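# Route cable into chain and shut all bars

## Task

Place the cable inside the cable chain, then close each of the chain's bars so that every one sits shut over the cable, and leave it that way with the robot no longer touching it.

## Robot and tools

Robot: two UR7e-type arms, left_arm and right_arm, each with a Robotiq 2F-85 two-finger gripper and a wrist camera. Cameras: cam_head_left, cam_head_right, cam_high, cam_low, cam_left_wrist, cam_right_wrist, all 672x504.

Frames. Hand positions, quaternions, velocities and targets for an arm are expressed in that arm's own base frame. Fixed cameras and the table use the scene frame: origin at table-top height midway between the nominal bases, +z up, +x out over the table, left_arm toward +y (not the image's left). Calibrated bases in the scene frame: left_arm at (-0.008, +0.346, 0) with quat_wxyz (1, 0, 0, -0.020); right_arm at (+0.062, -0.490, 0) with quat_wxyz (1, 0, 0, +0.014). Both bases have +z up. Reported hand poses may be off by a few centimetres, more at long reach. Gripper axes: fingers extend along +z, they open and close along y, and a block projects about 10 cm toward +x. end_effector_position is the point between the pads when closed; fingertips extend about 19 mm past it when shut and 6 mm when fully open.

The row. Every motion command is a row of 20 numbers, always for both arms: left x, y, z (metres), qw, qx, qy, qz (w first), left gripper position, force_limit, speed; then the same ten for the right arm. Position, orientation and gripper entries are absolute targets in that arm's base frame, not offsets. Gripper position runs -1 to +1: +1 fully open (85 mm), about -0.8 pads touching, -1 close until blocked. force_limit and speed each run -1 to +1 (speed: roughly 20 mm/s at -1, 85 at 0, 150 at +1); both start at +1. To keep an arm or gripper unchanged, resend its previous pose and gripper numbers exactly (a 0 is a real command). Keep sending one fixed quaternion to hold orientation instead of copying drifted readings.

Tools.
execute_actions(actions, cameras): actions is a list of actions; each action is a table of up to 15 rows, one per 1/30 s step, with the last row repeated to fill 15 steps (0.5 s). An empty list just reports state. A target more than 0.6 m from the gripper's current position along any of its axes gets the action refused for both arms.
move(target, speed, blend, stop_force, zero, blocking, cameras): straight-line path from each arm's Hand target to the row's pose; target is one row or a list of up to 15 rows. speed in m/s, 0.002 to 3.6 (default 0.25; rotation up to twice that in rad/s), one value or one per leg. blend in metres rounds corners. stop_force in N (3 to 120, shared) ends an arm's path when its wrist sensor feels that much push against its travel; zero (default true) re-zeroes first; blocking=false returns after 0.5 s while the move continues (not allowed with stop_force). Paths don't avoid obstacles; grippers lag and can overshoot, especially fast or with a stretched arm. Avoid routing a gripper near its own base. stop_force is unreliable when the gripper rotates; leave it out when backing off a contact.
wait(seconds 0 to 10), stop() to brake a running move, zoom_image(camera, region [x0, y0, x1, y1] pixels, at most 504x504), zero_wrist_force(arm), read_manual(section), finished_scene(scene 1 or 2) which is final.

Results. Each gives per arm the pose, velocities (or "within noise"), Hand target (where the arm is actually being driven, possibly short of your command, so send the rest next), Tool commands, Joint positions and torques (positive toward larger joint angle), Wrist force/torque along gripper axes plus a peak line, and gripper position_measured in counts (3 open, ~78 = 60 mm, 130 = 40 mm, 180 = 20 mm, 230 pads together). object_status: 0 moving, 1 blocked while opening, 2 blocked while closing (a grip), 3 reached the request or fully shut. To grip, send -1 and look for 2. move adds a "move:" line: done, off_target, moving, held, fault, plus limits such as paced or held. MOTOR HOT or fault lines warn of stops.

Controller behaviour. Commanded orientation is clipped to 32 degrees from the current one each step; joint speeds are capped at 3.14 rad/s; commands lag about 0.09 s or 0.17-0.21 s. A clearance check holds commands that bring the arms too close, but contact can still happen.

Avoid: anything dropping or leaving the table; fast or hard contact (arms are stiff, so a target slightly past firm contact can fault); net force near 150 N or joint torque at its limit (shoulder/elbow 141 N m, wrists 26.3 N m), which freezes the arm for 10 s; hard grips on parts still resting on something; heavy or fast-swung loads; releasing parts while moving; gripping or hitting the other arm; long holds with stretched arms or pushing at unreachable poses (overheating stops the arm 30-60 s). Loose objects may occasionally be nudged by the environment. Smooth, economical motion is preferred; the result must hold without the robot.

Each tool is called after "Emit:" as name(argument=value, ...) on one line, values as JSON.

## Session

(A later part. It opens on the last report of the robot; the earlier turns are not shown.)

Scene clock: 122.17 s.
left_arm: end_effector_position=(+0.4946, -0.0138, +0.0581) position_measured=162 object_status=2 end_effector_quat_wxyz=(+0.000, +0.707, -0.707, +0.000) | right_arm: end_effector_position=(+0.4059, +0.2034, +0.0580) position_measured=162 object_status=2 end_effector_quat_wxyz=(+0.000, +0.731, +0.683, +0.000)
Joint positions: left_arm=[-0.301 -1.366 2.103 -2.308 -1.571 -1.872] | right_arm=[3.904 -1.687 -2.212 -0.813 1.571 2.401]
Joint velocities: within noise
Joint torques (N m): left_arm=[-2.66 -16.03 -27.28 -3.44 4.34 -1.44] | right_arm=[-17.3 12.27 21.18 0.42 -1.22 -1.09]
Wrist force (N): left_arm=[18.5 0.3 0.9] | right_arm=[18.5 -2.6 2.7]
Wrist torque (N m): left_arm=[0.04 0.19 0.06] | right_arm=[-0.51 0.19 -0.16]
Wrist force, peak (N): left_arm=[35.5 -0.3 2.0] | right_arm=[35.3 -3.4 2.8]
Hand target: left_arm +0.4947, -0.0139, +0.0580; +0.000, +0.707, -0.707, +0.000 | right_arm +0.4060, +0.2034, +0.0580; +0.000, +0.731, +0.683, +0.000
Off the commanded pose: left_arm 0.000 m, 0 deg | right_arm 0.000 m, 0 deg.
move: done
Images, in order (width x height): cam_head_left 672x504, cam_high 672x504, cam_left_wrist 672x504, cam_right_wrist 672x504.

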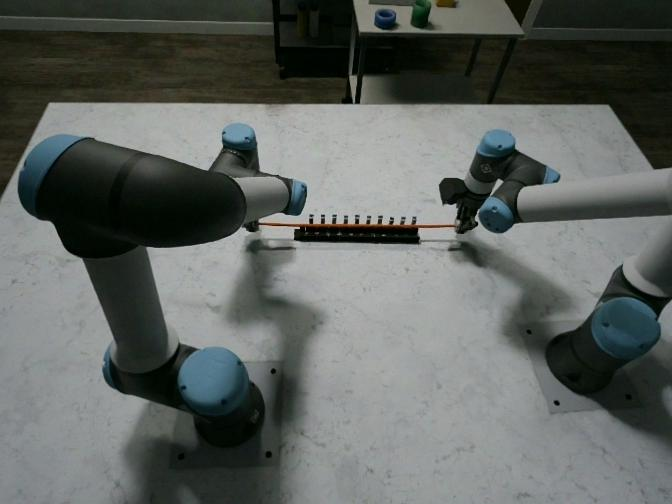

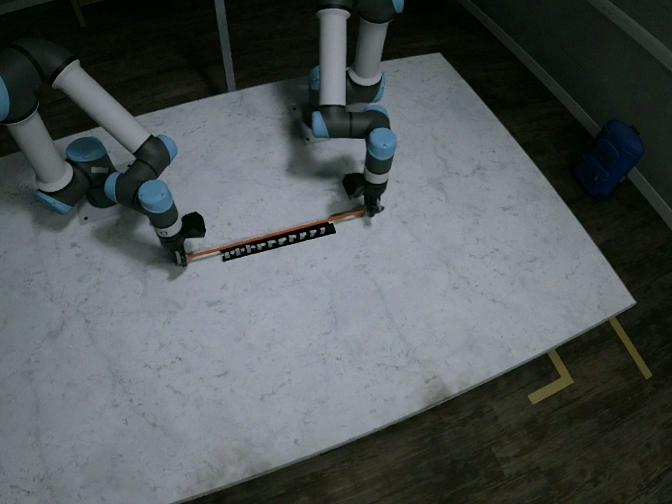

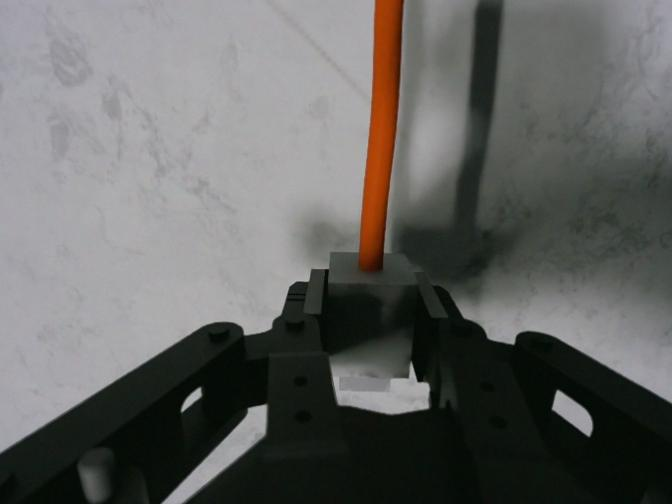

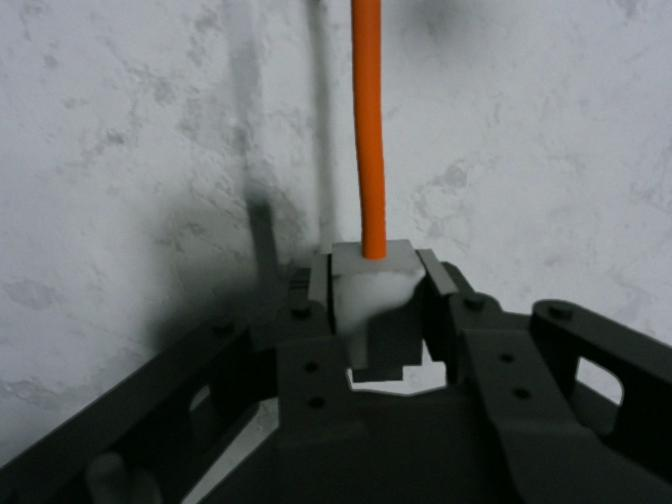

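Emit:
move(target=[0.4947,-0.0702,0.055,0,0.7071,-0.7071,0,-1,-0.6,-1,0.4024,0.1498,0.055,0,0.7307,0.6827,0,-1,-0.6,-1], speed=0.15, cameras=["cam_left_wrist"])

Emit:
zoom_image(camera="cam_left_wrist", region=[236, 0, 536, 225])

Emit:
move(target=[0.4947,0.0398,0.055,0,0.7071,-0.7071,0,-1,-0.6,-1,0.4099,0.2595,0.055,0,0.7307,0.6827,0,-1,-0.6,-1], speed=0.15, cameras=["cam_right_wrist"])

Emit:
zoom_image(camera="cam_right_wrist", region=[236, 0, 536, 225])

Scene clock: 128.13 s.
left_arm: end_effector_position=(+0.4947, -0.0700, +0.0550) position_measured=162 object_status=2 end_effector_quat_wxyz=(+0.000, +0.707, -0.707, +0.000) | right_arm: end_effector_position=(+0.4024, +0.1500, +0.0550) position_measured=162 object_status=2 end_effector_quat_wxyz=(+0.000, +0.731, +0.683, +0.000)
Joint positions: left_arm=[-0.411 -1.35 2.093 -2.313 -1.571 -1.981] | right_arm=[3.814 -1.638 -2.279 -0.795 1.571 2.311]
Joint velocities: within noise
Joint torques (N m): left_arm=[-10.43 -17.19 -29.26 -4.58 2.93 -1.54] | right_arm=[-6.94 28.07 10.8 3.88 1.72 -1.4]
Wrist force (N): left_arm=[2.0 0.3 1.5] | right_arm=[2.5 -2.8 3.7]
Wrist torque (N m): left_arm=[0.04 0.02 0.07] | right_arm=[-0.57 -0.09 -0.13]
Wrist force, peak (N): left_arm=[18.2 0.5 1.2] | right_arm=[18.1 -2.5 3.2]
Hand target: left_arm +0.4947, -0.0702, +0.0550; +0.000, +0.707, -0.707, +0.000 | right_arm +0.4024, +0.1498, +0.0550; +0.000, +0.731, +0.683, +0.000
Off the commanded pose: left_arm 0.000 m, 0 deg | right_arm 0.000 m, 0 deg.
move: done
Images, in order (width x height): cam_left_wrist 672x504.

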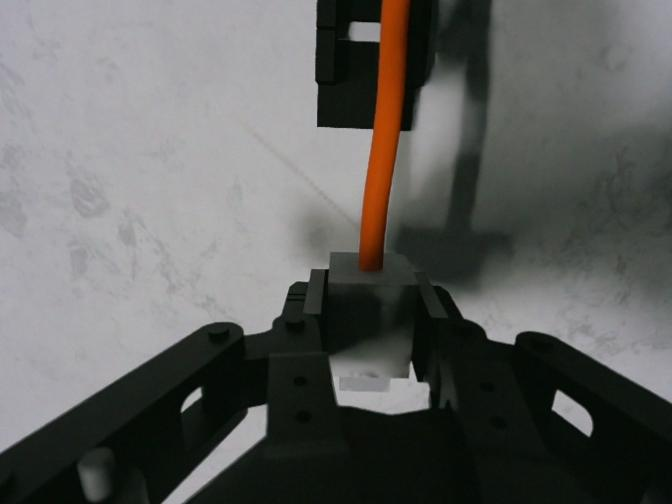

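Scaled by 1.680 from the camera's 672x504 image, which has a finer 960x720 frame.

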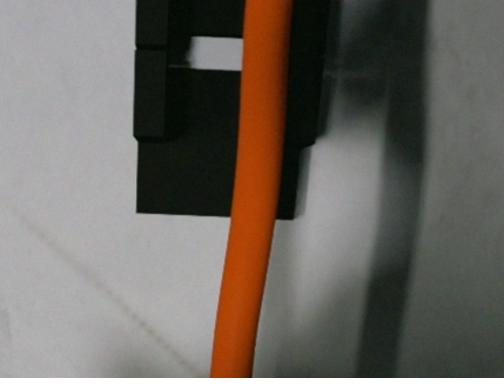

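Scene clock: 129.50 s.
left_arm: end_effector_position=(+0.4947, +0.0396, +0.0550) position_measured=162 object_status=2 end_effector_quat_wxyz=(+0.000, +0.707, -0.707, +0.000) | right_arm: end_effector_position=(+0.4099, +0.2593, +0.0550) position_measured=162 object_status=2 end_effector_quat_wxyz=(+0.000, +0.731, +0.683, +0.000)
Joint positions: left_arm=[-0.192 -1.357 2.102 -2.316 -1.571 -1.763] | right_arm=[3.984 -1.761 -2.133 -0.819 1.571 2.481]
Joint velocities: within noise
Joint torques (N m): left_arm=[14 -16.08 -29.64 -0.83 -1.96 1.22] | right_arm=[8.39 19.08 25.74 0.88 -2.17 1.72]
Wrist force (N): left_arm=[1.9 0.6 1.5] | right_arm=[2.2 -3.1 4.0]
Wrist torque (N m): left_arm=[0.09 0.04 0.07] | right_arm=[-0.62 -0.07 -0.15]
Wrist force, peak (N): left_arm=[2.9 0.5 1.4] | right_arm=[3.5 -3.3 3.7]
Hand target: left_arm +0.4947, +0.0398, +0.0550; +0.000, +0.707, -0.707, +0.000 | right_arm +0.4099, +0.2595, +0.0550; +0.000, +0.731, +0.683, +0.000
Off the commanded pose: left_arm 0.000 m, 0 deg | right_arm 0.000 m, 0 deg.
move: done
Images, in order (width x height): cam_right_wrist 672x504.

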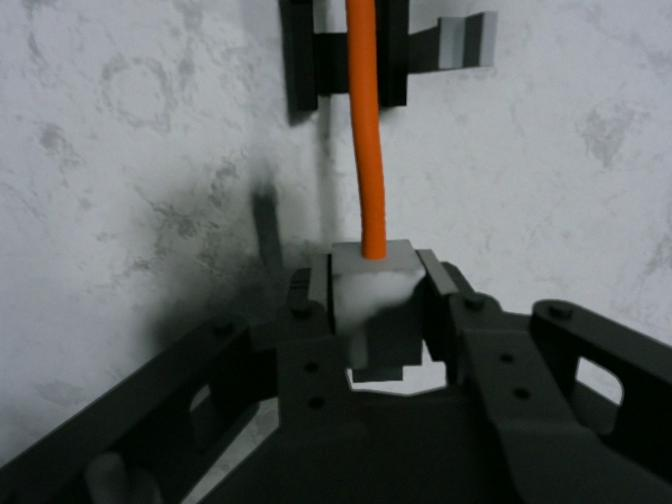

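Scaled by 1.680 from the camera's 672x504 image, which has a finer 960x720 frame.

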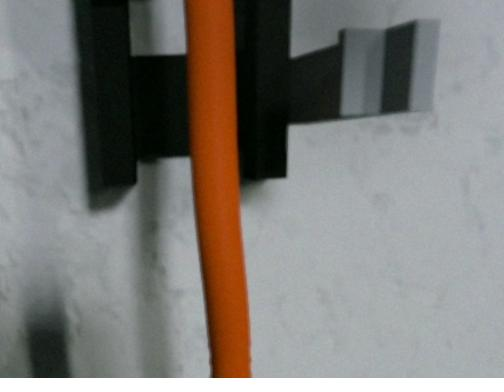

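Emit:
move(target=[[0.5020,-0.0153,0.055,0,0.6997,-0.7145,0,-1,-0.6,-1,0.4013,0.2051,0.055,0,0.7379,0.6749,0,-1,-0.6,-1],[0.5020,-0.0153,0.035,0,0.6997,-0.7145,0,-1,-0.6,-1,0.4013,0.2051,0.035,0,0.7379,0.6749,0,-1,-0.6,-1]], speed=[0.15,0.1], cameras=["cam_high","cam_head_left","cam_left_wrist","cam_right_wrist"])

Emit:
zoom_image(camera="cam_high", region=[200, 200, 360, 280])

Emit:
zoom_image(camera="cam_head_left", region=[270, 190, 450, 260])

Scene clock: 155.37 s.
left_arm: end_effector_position=(+0.5020, -0.0153, +0.0351) position_measured=162 object_status=2 end_effector_quat_wxyz=(+0.000, +0.700, -0.714, +0.000) | right_arm: end_effector_position=(+0.4013, +0.2051, +0.0351) position_measured=162 object_status=2 end_effector_quat_wxyz=(+0.000, +0.738, +0.675, +0.000)
Joint positions: left_arm=[-0.299 -1.307 2.105 -2.369 -1.571 -1.849] | right_arm=[3.914 -1.729 -2.245 -0.738 1.571 2.433]
Joint velocities: within noise
Joint torques (N m): left_arm=[-11.6 -18 -14.83 -4.77 2.93 -1.34] | right_arm=[-8.66 16.9 9.09 3.93 1.51 -1]
Wrist force (N): left_arm=[1.5 0.4 1.6] | right_arm=[2.2 -3.0 3.5]
Wrist torque (N m): left_arm=[0.05 0.10 0.06] | right_arm=[-0.58 -0.09 -0.18]
Wrist force, peak (N): left_arm=[2.2 0.5 2.3] | right_arm=[3.6 -3.1 3.9]
Hand target: left_arm +0.5020, -0.0153, +0.0350; +0.000, +0.700, -0.714, +0.000 | right_arm +0.4013, +0.2051, +0.0350; +0.000, +0.738, +0.675, +0.000
Off the commanded pose: left_arm 0.000 m, 0 deg | right_arm 0.000 m, 0 deg.
move: done
Images, in order (width x height): cam_head_left 672x504, cam_high 672x504, cam_left_wrist 672x504, cam_right_wrist 672x504.

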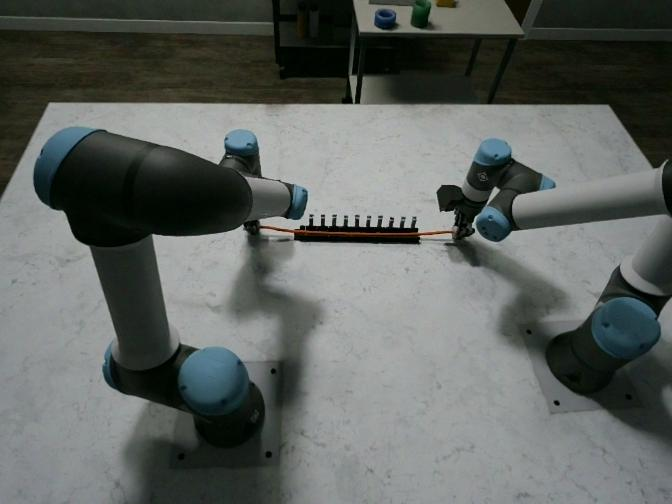

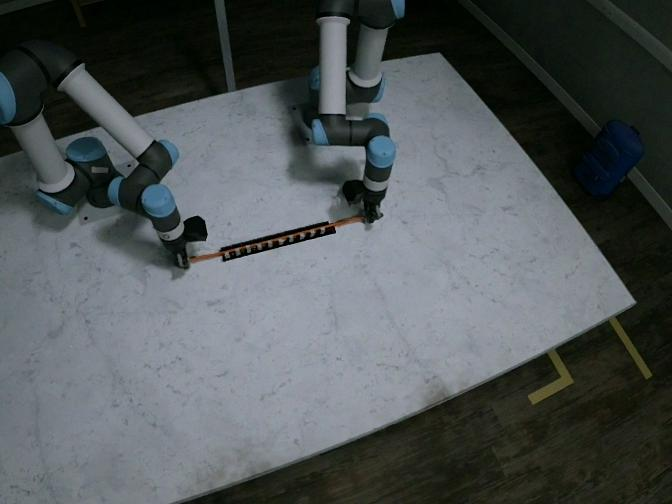

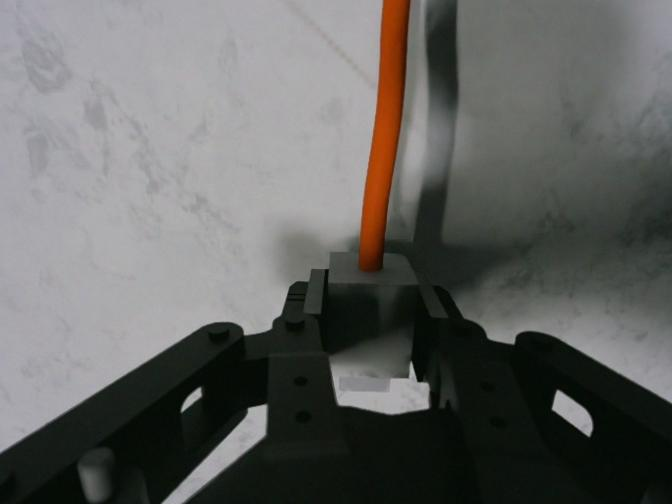

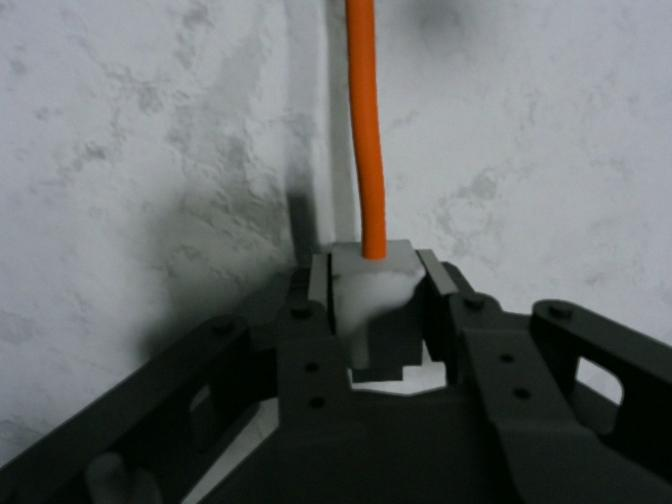

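Scaled by 3.150 from the camera's 672x504 image, which has a finer 960x720 frame.

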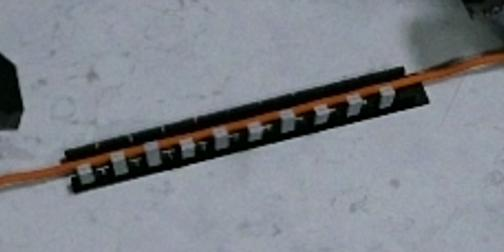

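Scaled by 2.800 from the camera's 672x504 image, which has a finer 960x720 frame.

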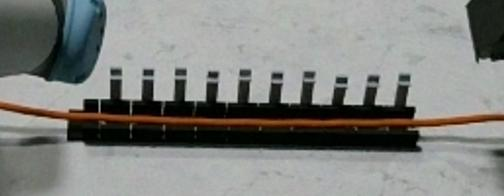

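Emit:
move(target=[[0.5020,-0.0153,0.0225,0,0.6997,-0.7145,0,-1,-0.6,-1,0.4013,0.2051,0.0225,0,0.7379,0.6749,0,-1,-0.6,-1],[0.5019,-0.0163,0.0213,0,0.6997,-0.7145,0,-1,-0.6,-1,0.4014,0.2061,0.0213,0,0.7379,0.6749,0,-1,-0.6,-1]], speed=[0.08,0.03], cameras=["cam_high","cam_head_left"])

Emit:
zoom_image(camera="cam_high", region=[200, 200, 360, 280])

Emit:
zoom_image(camera="cam_head_left", region=[270, 190, 450, 260])

Scene clock: 161.30 s.
left_arm: end_effector_position=(+0.5019, -0.0162, +0.0214) position_measured=162 object_status=2 end_effector_quat_wxyz=(+0.000, +0.700, -0.714, +0.000) | right_arm: end_effector_position=(+0.4014, +0.2061, +0.0214) position_measured=162 object_status=2 end_effector_quat_wxyz=(+0.000, +0.738, +0.675, +0.000)
Joint positions: left_arm=[-0.301 -1.28 2.117 -2.408 -1.571 -1.851] | right_arm=[3.916 -1.761 -2.257 -0.694 1.571 2.434]
Joint velocities: within noise
Joint torques (N m): left_arm=[-13.12 -20.1 -13.48 -4.99 -2.58 -1.46] | right_arm=[8.18 18.48 10.56 4.64 1.36 1.33]
Wrist force (N): left_arm=[-3.5 0.4 0.8] | right_arm=[-2.5 -2.9 3.1]
Wrist torque (N m): left_arm=[0.08 0.08 0.07] | right_arm=[-0.58 -0.11 -0.17]
Wrist force, peak (N): left_arm=[-6.4 0.1 0.9] | right_arm=[-6.0 -2.7 2.9]
Hand target: left_arm +0.5019, -0.0163, +0.0213; +0.000, +0.700, -0.714, +0.000 | right_arm +0.4014, +0.2061, +0.0213; +0.000, +0.738, +0.675, +0.000
Off the commanded pose: left_arm 0.000 m, 0 deg | right_arm 0.000 m, 0 deg.
move: done
Images, in order (width x height): cam_head_left 672x504, cam_high 672x504.

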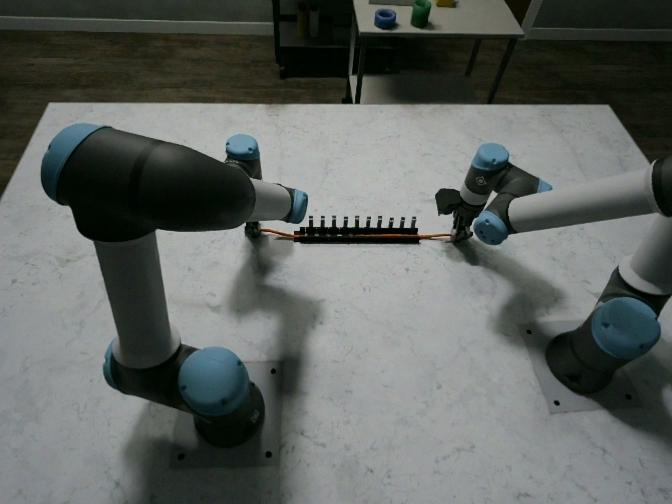

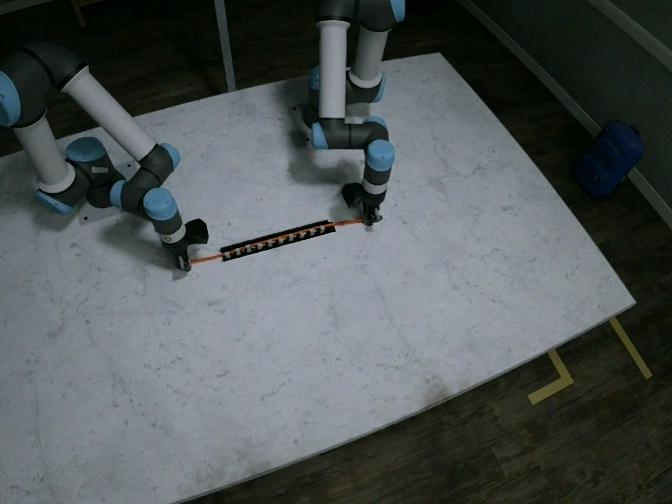

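Scaled by 3.150 from the camera's 672x504 image, which has a finer 960x720 frame.

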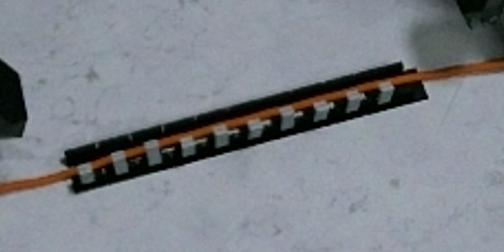

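Scaled by 2.800 from the camera's 672x504 image, which has a finer 960x720 frame.

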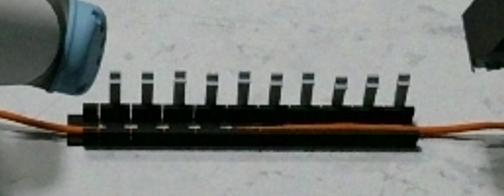

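Emit:
move(target=[[0.5019,-0.0163,0.0213,0,0.6997,-0.7145,0,0.3,-0.6,-1,0.4014,0.2061,0.0213,0,0.7379,0.6749,0,0.3,-0.6,-1],[0.5019,-0.0163,0.10,0,0.6997,-0.7145,0,0.3,-0.6,-1,0.4014,0.2061,0.10,0,0.7379,0.6749,0,0.3,-0.6,-1]], speed=[0.05,0.15])

Emit:
zoom_image(camera="cam_high", region=[180, 190, 400, 300])

Emit:
zoom_image(camera="cam_head_left", region=[270, 190, 450, 260])

Scene clock: 167.00 s.
left_arm: end_effector_position=(+0.5019, -0.0163, +0.0999) position_measured=91 object_status=3 end_effector_quat_wxyz=(+0.000, +0.700, -0.714, +0.000) | right_arm: end_effector_position=(+0.4014, +0.2061, +0.0999) position_measured=91 object_status=3 end_effector_quat_wxyz=(+0.000, +0.738, +0.675, +0.000)
Joint positions: left_arm=[-0.301 -1.42 2.034 -2.184 -1.571 -1.851] | right_arm=[3.916 -1.604 -2.166 -0.943 1.571 2.434]
Joint velocities: within noise
Joint torques (N m): left_arm=[-12.31 -33.77 -30.73 -0.72 1.5 -1.42] | right_arm=[6.81 29.33 30.78 0.96 0.52 1.32]
Wrist force (N): left_arm=[-0.4 0.3 0.9] | right_arm=[0.1 -2.9 3.1]
Wrist torque (N m): left_arm=[0.02 0.10 0.06] | right_arm=[-0.61 -0.02 -0.13]
Wrist force, peak (N): left_arm=[-3.2 0.3 1.2] | right_arm=[0.5 -2.9 4.3]
Hand target: left_arm +0.5019, -0.0163, +0.1000; +0.000, +0.700, -0.714, +0.000 | right_arm +0.4014, +0.2061, +0.1000; +0.000, +0.738, +0.675, +0.000
Off the commanded pose: left_arm 0.000 m, 0 deg | right_arm 0.000 m, 0 deg.
move: done

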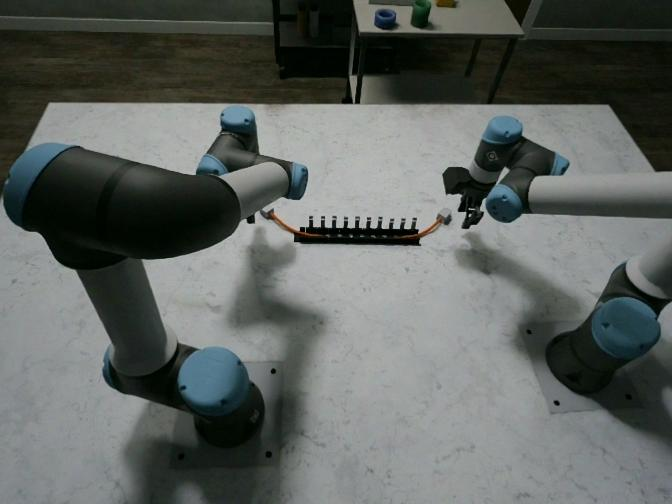

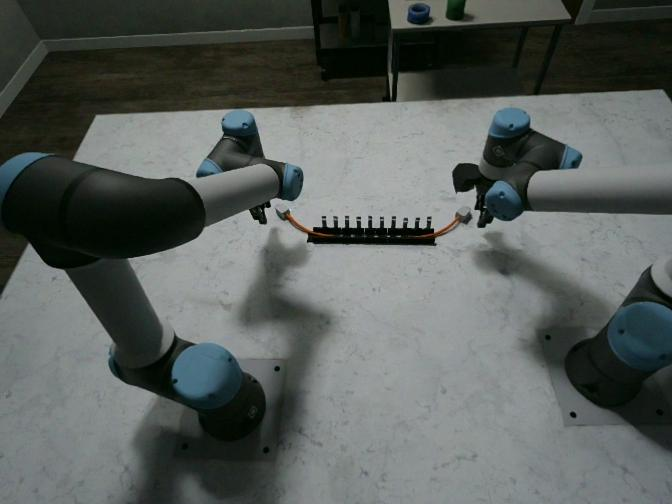

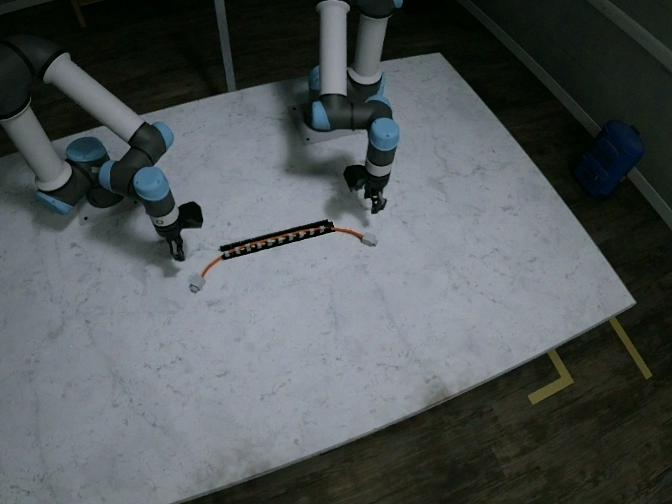

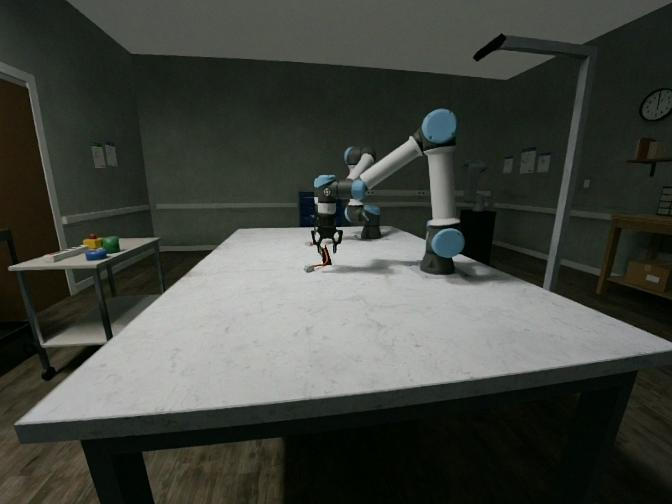

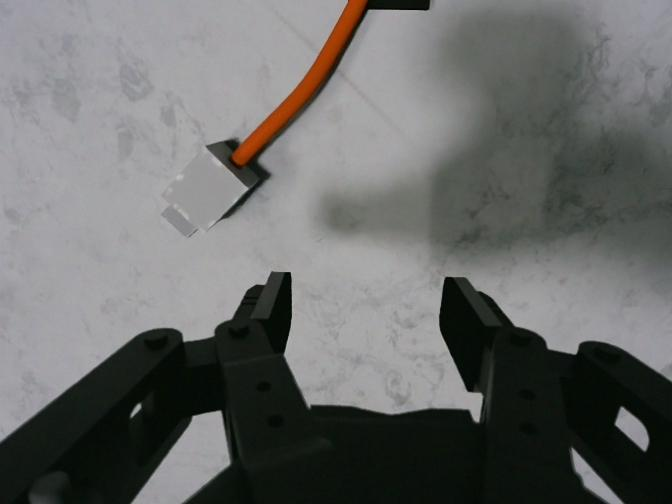

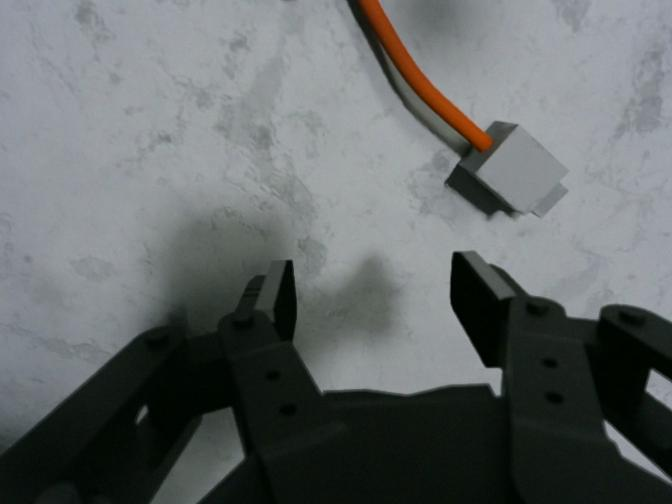

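Scaled by 2.291 from the camera's 672x504 image, which has a finer 960x720 frame.

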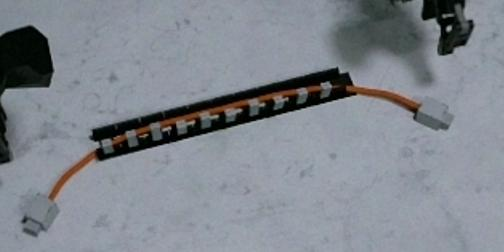

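Scaled by 2.800 from the camera's 672x504 image, which has a finer 960x720 frame.

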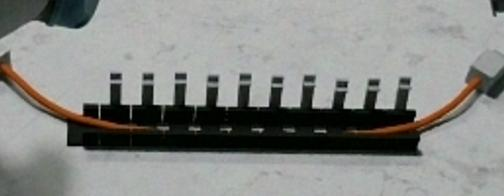

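Emit:
move(target=[[0.5250,-0.10,0.14,0,0.35,-0.9367,0,-0.25,-0.6,0,0.42,0.25,0.14,0,0.45,0.893,0,-0.25,-0.6,0],[0.5440,-0.2580,0.12,0,-0.0105,-0.9999,0,-0.25,-0.6,0,0.4612,0.3492,0.12,0,0.0445,0.9990,0,-0.25,-0.6,0]], speed=0.35, blend=0.03, cameras=["cam_left_wrist","cam_right_wrist"])

Emit:
zoom_image(camera="cam_left_wrist", region=[120, 60, 540, 300])

Emit:
zoom_image(camera="cam_right_wrist", region=[120, 60, 540, 300])

Scene clock: 189.23 s.
left_arm: end_effector_position=(+0.5440, -0.2579, +0.1200) position_measured=160 object_status=3 end_effector_quat_wxyz=(+0.000, +0.010, +1.000, +0.000) | right_arm: end_effector_position=(+0.4612, +0.3492, +0.1200) position_measured=160 object_status=3 end_effector_quat_wxyz=(+0.000, +0.045, +0.999, +0.000)
Joint positions: left_arm=[-0.666 -1.23 1.724 -2.065 -1.571 -0.645] | right_arm=[4.022 -1.861 -1.794 -1.057 1.571 0.97]
Joint velocities: within noise
Joint torques (N m): left_arm=[-11.92 -24.07 -31.66 -0.74 -2.28 1.27] | right_arm=[6.84 26.1 30.11 0.97 1.7 -1.02]
Wrist force (N): left_arm=[-0.1 0.4 1.1] | right_arm=[0.1 -2.7 3.1]
Wrist torque (N m): left_arm=[0.03 0.04 0.06] | right_arm=[-0.53 -0.01 -0.13]
Wrist force, peak (N): left_arm=[-0.6 0.6 1.4] | right_arm=[0.0 -3.5 3.3]
Hand target: left_arm +0.5440, -0.2580, +0.1200; +0.000, +0.010, +1.000, +0.000 | right_arm +0.4612, +0.3492, +0.1200; +0.000, +0.045, +0.999, +0.000
Off the commanded pose: left_arm 0.000 m, 0 deg | right_arm 0.000 m, 0 deg.
move: done
Images, in order (width x height): cam_left_wrist 672x504, cam_right_wrist 672x504.

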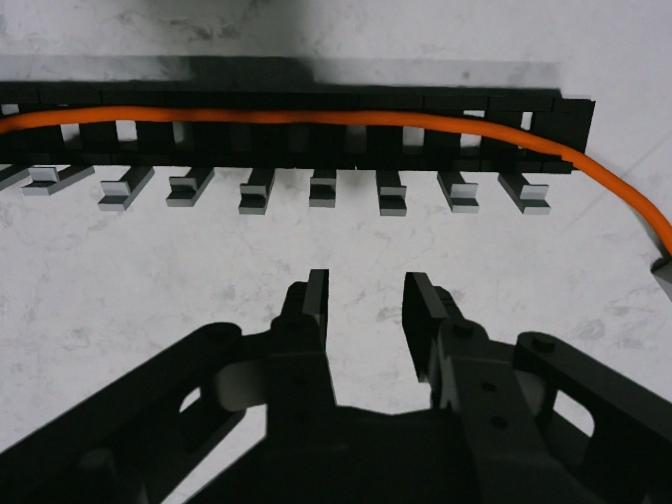

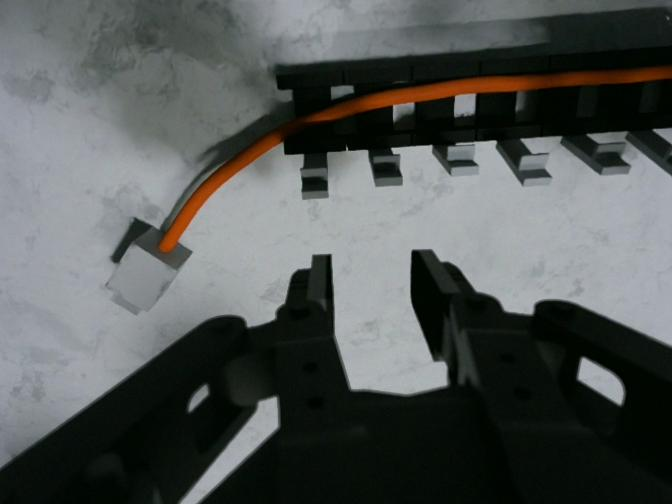

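Scaled by 1.200 from the camera's 672x504 image, which has a finer 960x720 frame.

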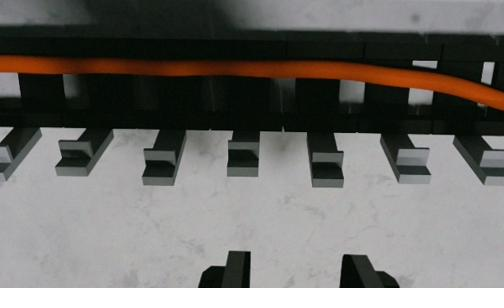

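Scaled by 1.200 from the camera's 672x504 image, which has a finer 960x720 frame.

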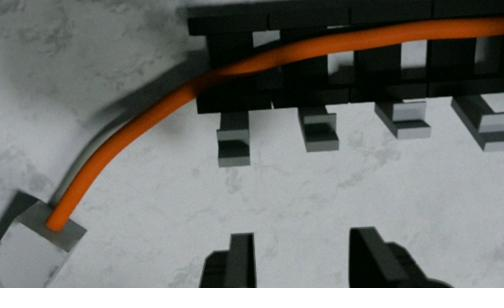

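Emit:
move(target=[[0.5439,-0.2610,0.0606,0,-0.0105,-0.9999,0,-0.25,-0.6,0,0.4589,0.3459,0.0606,0,0.0445,0.9990,0,-0.25,-0.6,0],[0.4949,-0.2600,0.0606,0,-0.0105,-0.9999,0,-0.25,-0.6,0,0.4101,0.3503,0.0606,0,0.0445,0.9990,0,-0.25,-0.6,0]], speed=[0.2,0.05], cameras=["cam_left_wrist","cam_right_wrist"])

Emit:
zoom_image(camera="cam_head_left", region=[260, 180, 460, 270])

Scene clock: 208.83 s.
left_arm: end_effector_position=(+0.4950, -0.2600, +0.0606) position_measured=160 object_status=3 end_effector_quat_wxyz=(+0.000, +0.011, +1.000, +0.000) | right_arm: end_effector_position=(+0.4102, +0.3503, +0.0606) position_measured=160 object_status=3 end_effector_quat_wxyz=(+0.000, +0.044, +0.999, +0.000)
Joint positions: left_arm=[-0.724 -1.239 1.919 -2.251 -1.571 -0.703] | right_arm=[4.098 -1.863 -1.976 -0.873 1.571 1.045]
Joint velocities: within noise
Joint torques (N m): left_arm=[-12.67 -41.85 -15.92 -4.87 1.25 -1.45] | right_arm=[5.77 38.59 12.96 3.94 -1.76 1.2]
Wrist force (N): left_arm=[-0.2 0.3 1.1] | right_arm=[0.1 -2.9 2.8]
Wrist torque (N m): left_arm=[0.04 0.03 0.03] | right_arm=[-0.60 -0.03 -0.16]
Wrist force, peak (N): left_arm=[-0.6 0.6 2.1] | right_arm=[-0.1 -3.0 4.1]
Hand target: left_arm +0.4949, -0.2600, +0.0606; +0.000, +0.011, +1.000, +0.000 | right_arm +0.4101, +0.3503, +0.0606; +0.000, +0.044, +0.999, +0.000
Off the commanded pose: left_arm 0.000 m, 0 deg | right_arm 0.000 m, 0 deg.
move: done
Images, in order (width x height): cam_left_wrist 672x504, cam_right_wrist 672x504.

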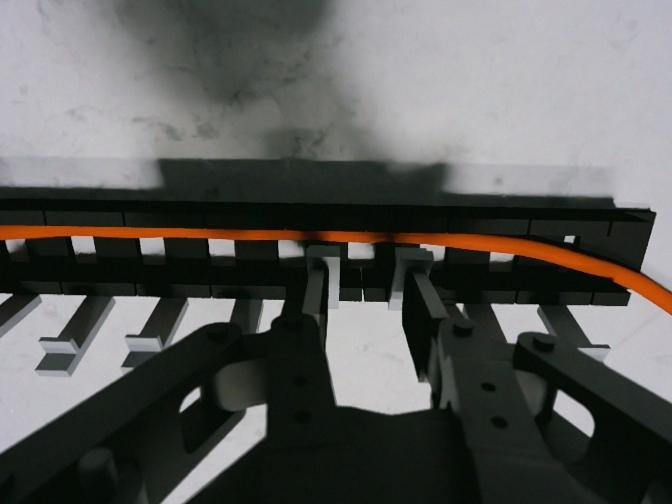

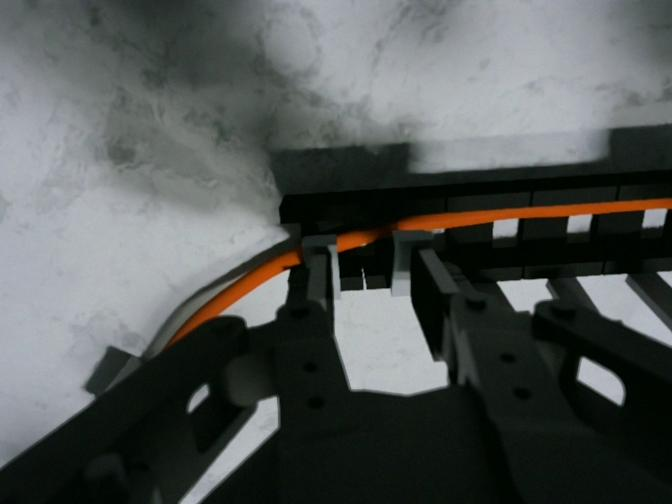

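This scene's latest camera images include none from cam_head_left. They are from: cam_left_wrist, cam_right_wrist. cam_head_left's image comes with the result of a call that names it in "cameras".

Emit:
move(target=[0.4869,-0.2598,0.0476,0,-0.0105,-0.9999,0,-0.25,-0.6,0,0.4021,0.3510,0.0476,0,0.0445,0.9990,0,-0.25,-0.6,0], speed=0.04, cameras=["cam_left_wrist","cam_right_wrist"])

Emit:
move(target=[0.4869,-0.2598,0.039,0,-0.0105,-0.9999,0,-0.25,-0.6,0,0.4021,0.3510,0.039,0,0.0445,0.9990,0,-0.25,-0.6,0], speed=0.005, stop_force=32, cameras=["cam_left_wrist","cam_right_wrist"])

Scene clock: 211.33 s.
left_arm: end_effector_position=(+0.4870, -0.2598, +0.0477) position_measured=160 object_status=3 end_effector_quat_wxyz=(+0.000, +0.011, +1.000, +0.000) | right_arm: end_effector_position=(+0.4022, +0.3510, +0.0477) position_measured=160 object_status=3 end_effector_quat_wxyz=(+0.000, +0.044, +0.999, +0.000)
Joint positions: left_arm=[-0.734 -1.232 1.953 -2.291 -1.571 -0.713] | right_arm=[4.112 -1.873 -2.005 -0.834 1.571 1.059]
Joint velocities: within noise
Joint torques (N m): left_arm=[-12.17 -22.67 -15.14 -4.71 0.84 -1.41] | right_arm=[6.43 22.68 10.31 4.57 -0.52 1.33]
Wrist force (N): left_arm=[-0.3 0.6 0.8] | right_arm=[0.2 -2.6 2.8]
Wrist torque (N m): left_arm=[0.08 0.05 0.03] | right_arm=[-0.56 -0.05 -0.15]
Wrist force, peak (N): left_arm=[-0.3 0.7 1.2] | right_arm=[0.1 -3.0 2.9]
Hand target: left_arm +0.4869, -0.2598, +0.0476; +0.000, +0.011, +1.000, +0.000 | right_arm +0.4021, +0.3510, +0.0476; +0.000, +0.044, +0.999, +0.000
Off the commanded pose: left_arm 0.000 m, 0 deg | right_arm 0.000 m, 0 deg.
move: done
Images, in order (width x height): cam_left_wrist 672x504, cam_right_wrist 672x504.

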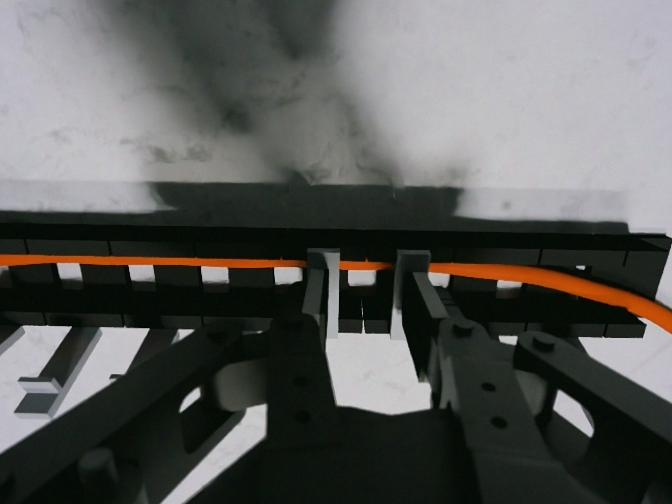

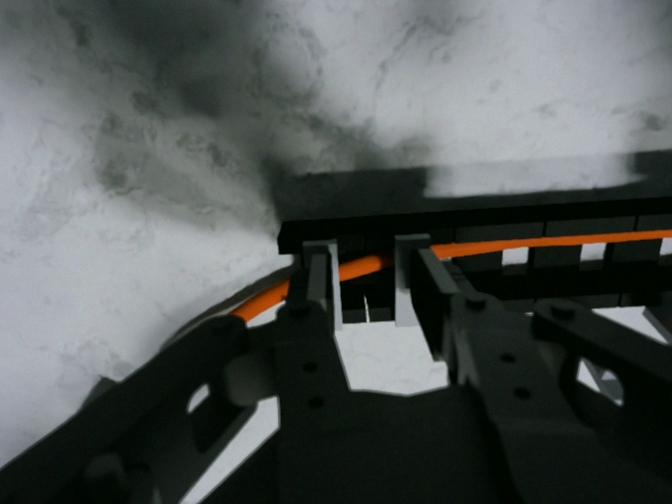

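Scene clock: 213.27 s.
left_arm: end_effector_position=(+0.4869, -0.2598, +0.0451) position_measured=160 object_status=3 end_effector_quat_wxyz=(+0.000, +0.011, +1.000, +0.000) | right_arm: end_effector_position=(+0.4021, +0.3510, +0.0442) position_measured=160 object_status=3 end_effector_quat_wxyz=(+0.000, +0.044, +0.999, +0.000)
Joint positions: left_arm=[-0.734 -1.228 1.955 -2.298 -1.571 -0.713] | right_arm=[4.112 -1.88 -2.008 -0.825 1.571 1.059]
Joint velocities: within noise
Joint torques (N m): left_arm=[-11.33 -26.79 -17.7 2.02 0.93 -1.38] | right_arm=[5.27 24.7 19.34 0.65 -0.43 1.05]
Wrist force (N): left_arm=[-0.8 1.8 -24.4] | right_arm=[3.4 -9.8 -27.0]
Wrist torque (N m): left_arm=[0.09 -0.04 0.05] | right_arm=[-0.29 0.05 -0.07]
Wrist force, peak (N): left_arm=[8.2 7.9 -38.4] | right_arm=[8.0 -16.4 -44.2]
Hand target: left_arm +0.4869, -0.2598, +0.0451; +0.000, +0.011, +1.000, +0.000 | right_arm +0.4021, +0.3510, +0.0442; +0.000, +0.044, +0.999, +0.000
Off the commanded pose: left_arm 0.006 m, 0 deg | right_arm 0.005 m, 0 deg.
move: contact (left_arm, right_arm)
Images, in order (width x height): cam_left_wrist 672x504, cam_right_wrist 672x504.

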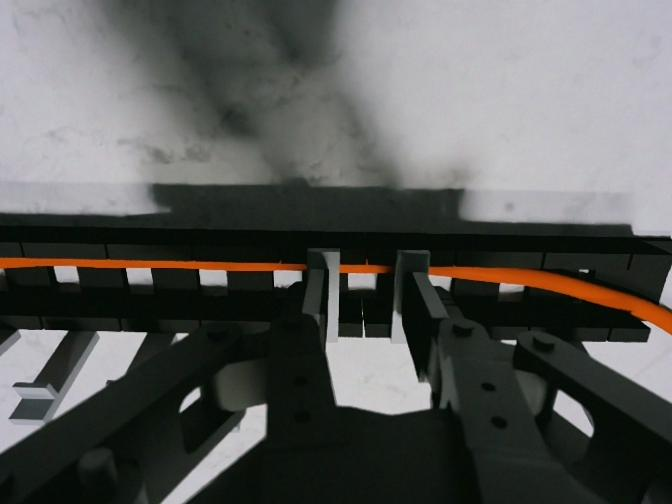

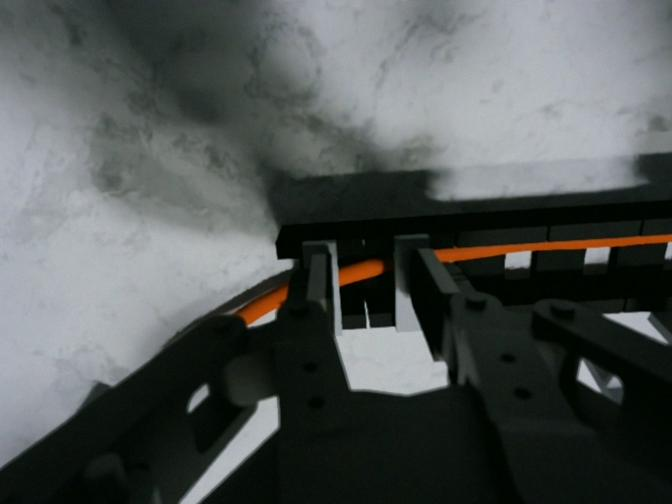

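Emit:
move(target=[[0.4869,-0.2598,0.07,0,-0.0105,-0.9999,0,-0.25,-0.6,0,0.4021,0.3510,0.07,0,0.0445,0.9990,0,-0.25,-0.6,0],[0.4869,-0.2598,0.12,0,-0.0105,-0.9999,0,-0.25,-0.6,0,0.4021,0.3510,0.12,0,0.0445,0.9990,0,-0.25,-0.6,0]], speed=0.1, blend=0.02, cameras=["cam_left_wrist","cam_right_wrist"])

Scene clock: 224.70 s.
left_arm: end_effector_position=(+0.4869, -0.2598, +0.1199) position_measured=160 object_status=3 end_effector_quat_wxyz=(+0.000, +0.011, +1.000, +0.000) | right_arm: end_effector_position=(+0.4021, +0.3510, +0.1199) position_measured=160 object_status=3 end_effector_quat_wxyz=(+0.000, +0.045, +0.999, +0.000)
Joint positions: left_arm=[-0.734 -1.338 1.871 -2.104 -1.571 -0.713] | right_arm=[4.112 -1.764 -1.921 -1.027 1.571 1.059]
Joint velocities: within noise
Joint torques (N m): left_arm=[10.84 -38.78 -31.72 -0.75 0.81 -1.17] | right_arm=[3.89 39.1 28.25 1.02 -0.54 1.27]
Wrist force (N): left_arm=[-0.2 0.7 0.9] | right_arm=[0.2 -2.6 3.1]
Wrist torque (N m): left_arm=[0.08 0.04 0.04] | right_arm=[-0.55 -0.05 -0.12]
Wrist force, peak (N): left_arm=[-1.2 1.6 -24.3] | right_arm=[3.5 -9.5 -26.6]
Hand target: left_arm +0.4869, -0.2598, +0.1200; +0.000, +0.011, +1.000, +0.000 | right_arm +0.4021, +0.3510, +0.1200; +0.000, +0.045, +0.999, +0.000
Off the commanded pose: left_arm 0.000 m, 0 deg | right_arm 0.000 m, 0 deg.
move: done; blend cut to 0.0129 m at target 1
Images, in order (width x height): cam_left_wrist 672x504, cam_right_wrist 672x504.

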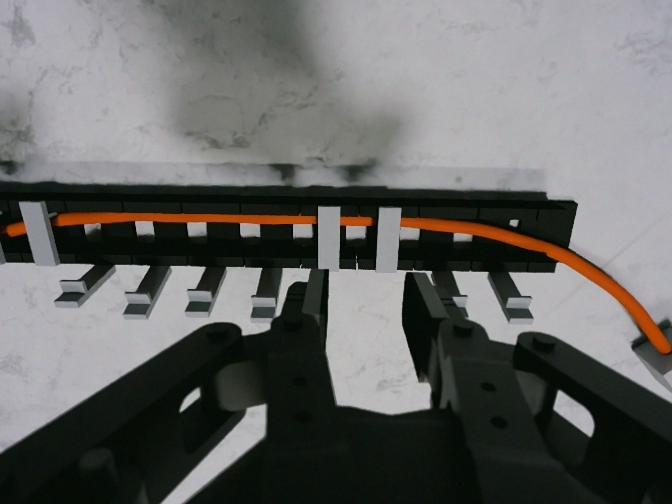

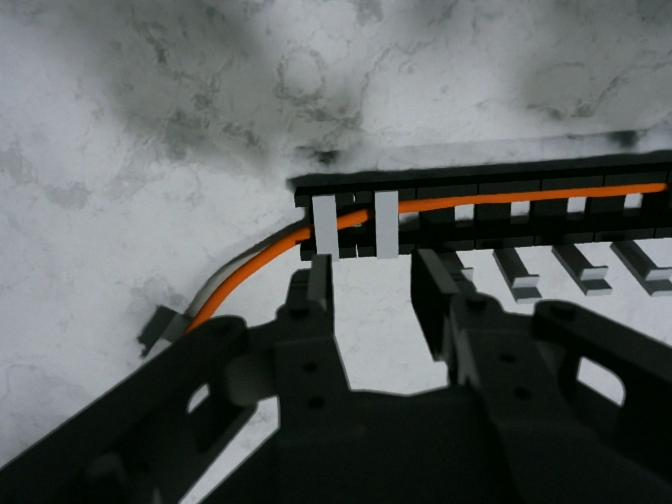

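Emit:
move(target=[[0.5453,-0.1955,0.12,0,-0.0105,-0.9999,0,-0.25,-0.6,0,0.4647,0.4111,0.12,0,0.0445,0.9990,0,-0.25,-0.6,0]], speed=0.15, cameras=["cam_left_wrist","cam_right_wrist"])

Scene clock: 228.33 s.
left_arm: end_effector_position=(+0.5452, -0.1956, +0.1200) position_measured=160 object_status=3 end_effector_quat_wxyz=(+0.000, +0.010, +1.000, +0.000) | right_arm: end_effector_position=(+0.4646, +0.4110, +0.1200) position_measured=160 object_status=3 end_effector_quat_wxyz=(+0.000, +0.045, +0.999, +0.000)
Joint positions: left_arm=[-0.577 -1.279 1.792 -2.084 -1.571 -0.556] | right_arm=[4.082 -1.951 -1.668 -1.093 1.571 1.03]
Joint velocities: within noise
Joint torques (N m): left_arm=[13.42 -22.7 -32.09 -0.7 -2.45 1.07] | right_arm=[-8.07 29.55 28.21 0.92 1.78 -1.16]
Wrist force (N): left_arm=[-0.3 0.7 0.8] | right_arm=[0.3 -2.1 2.5]
Wrist torque (N m): left_arm=[0.10 0.04 0.03] | right_arm=[-0.49 -0.04 -0.11]
Wrist force, peak (N): left_arm=[-1.0 1.5 0.6] | right_arm=[0.8 -3.3 3.0]
Hand target: left_arm +0.5453, -0.1955, +0.1200; +0.000, +0.010, +1.000, +0.000 | right_arm +0.4647, +0.4111, +0.1200; +0.000, +0.045, +0.999, +0.000
Off the commanded pose: left_arm 0.000 m, 0 deg | right_arm 0.000 m, 0 deg.
move: done
Images, in order (width x height): cam_left_wrist 672x504, cam_right_wrist 672x504.

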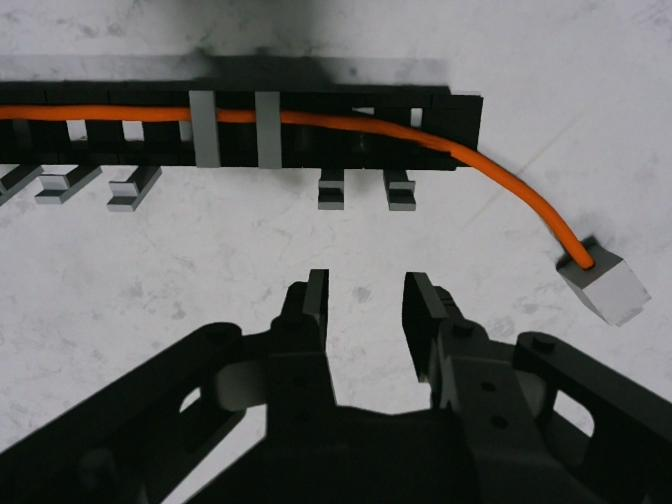

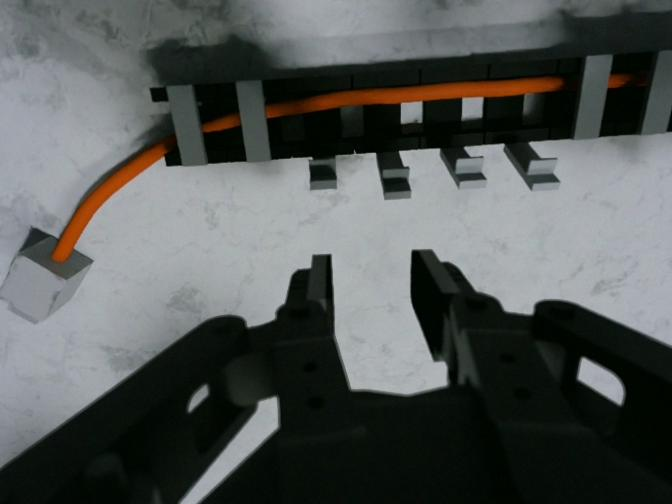

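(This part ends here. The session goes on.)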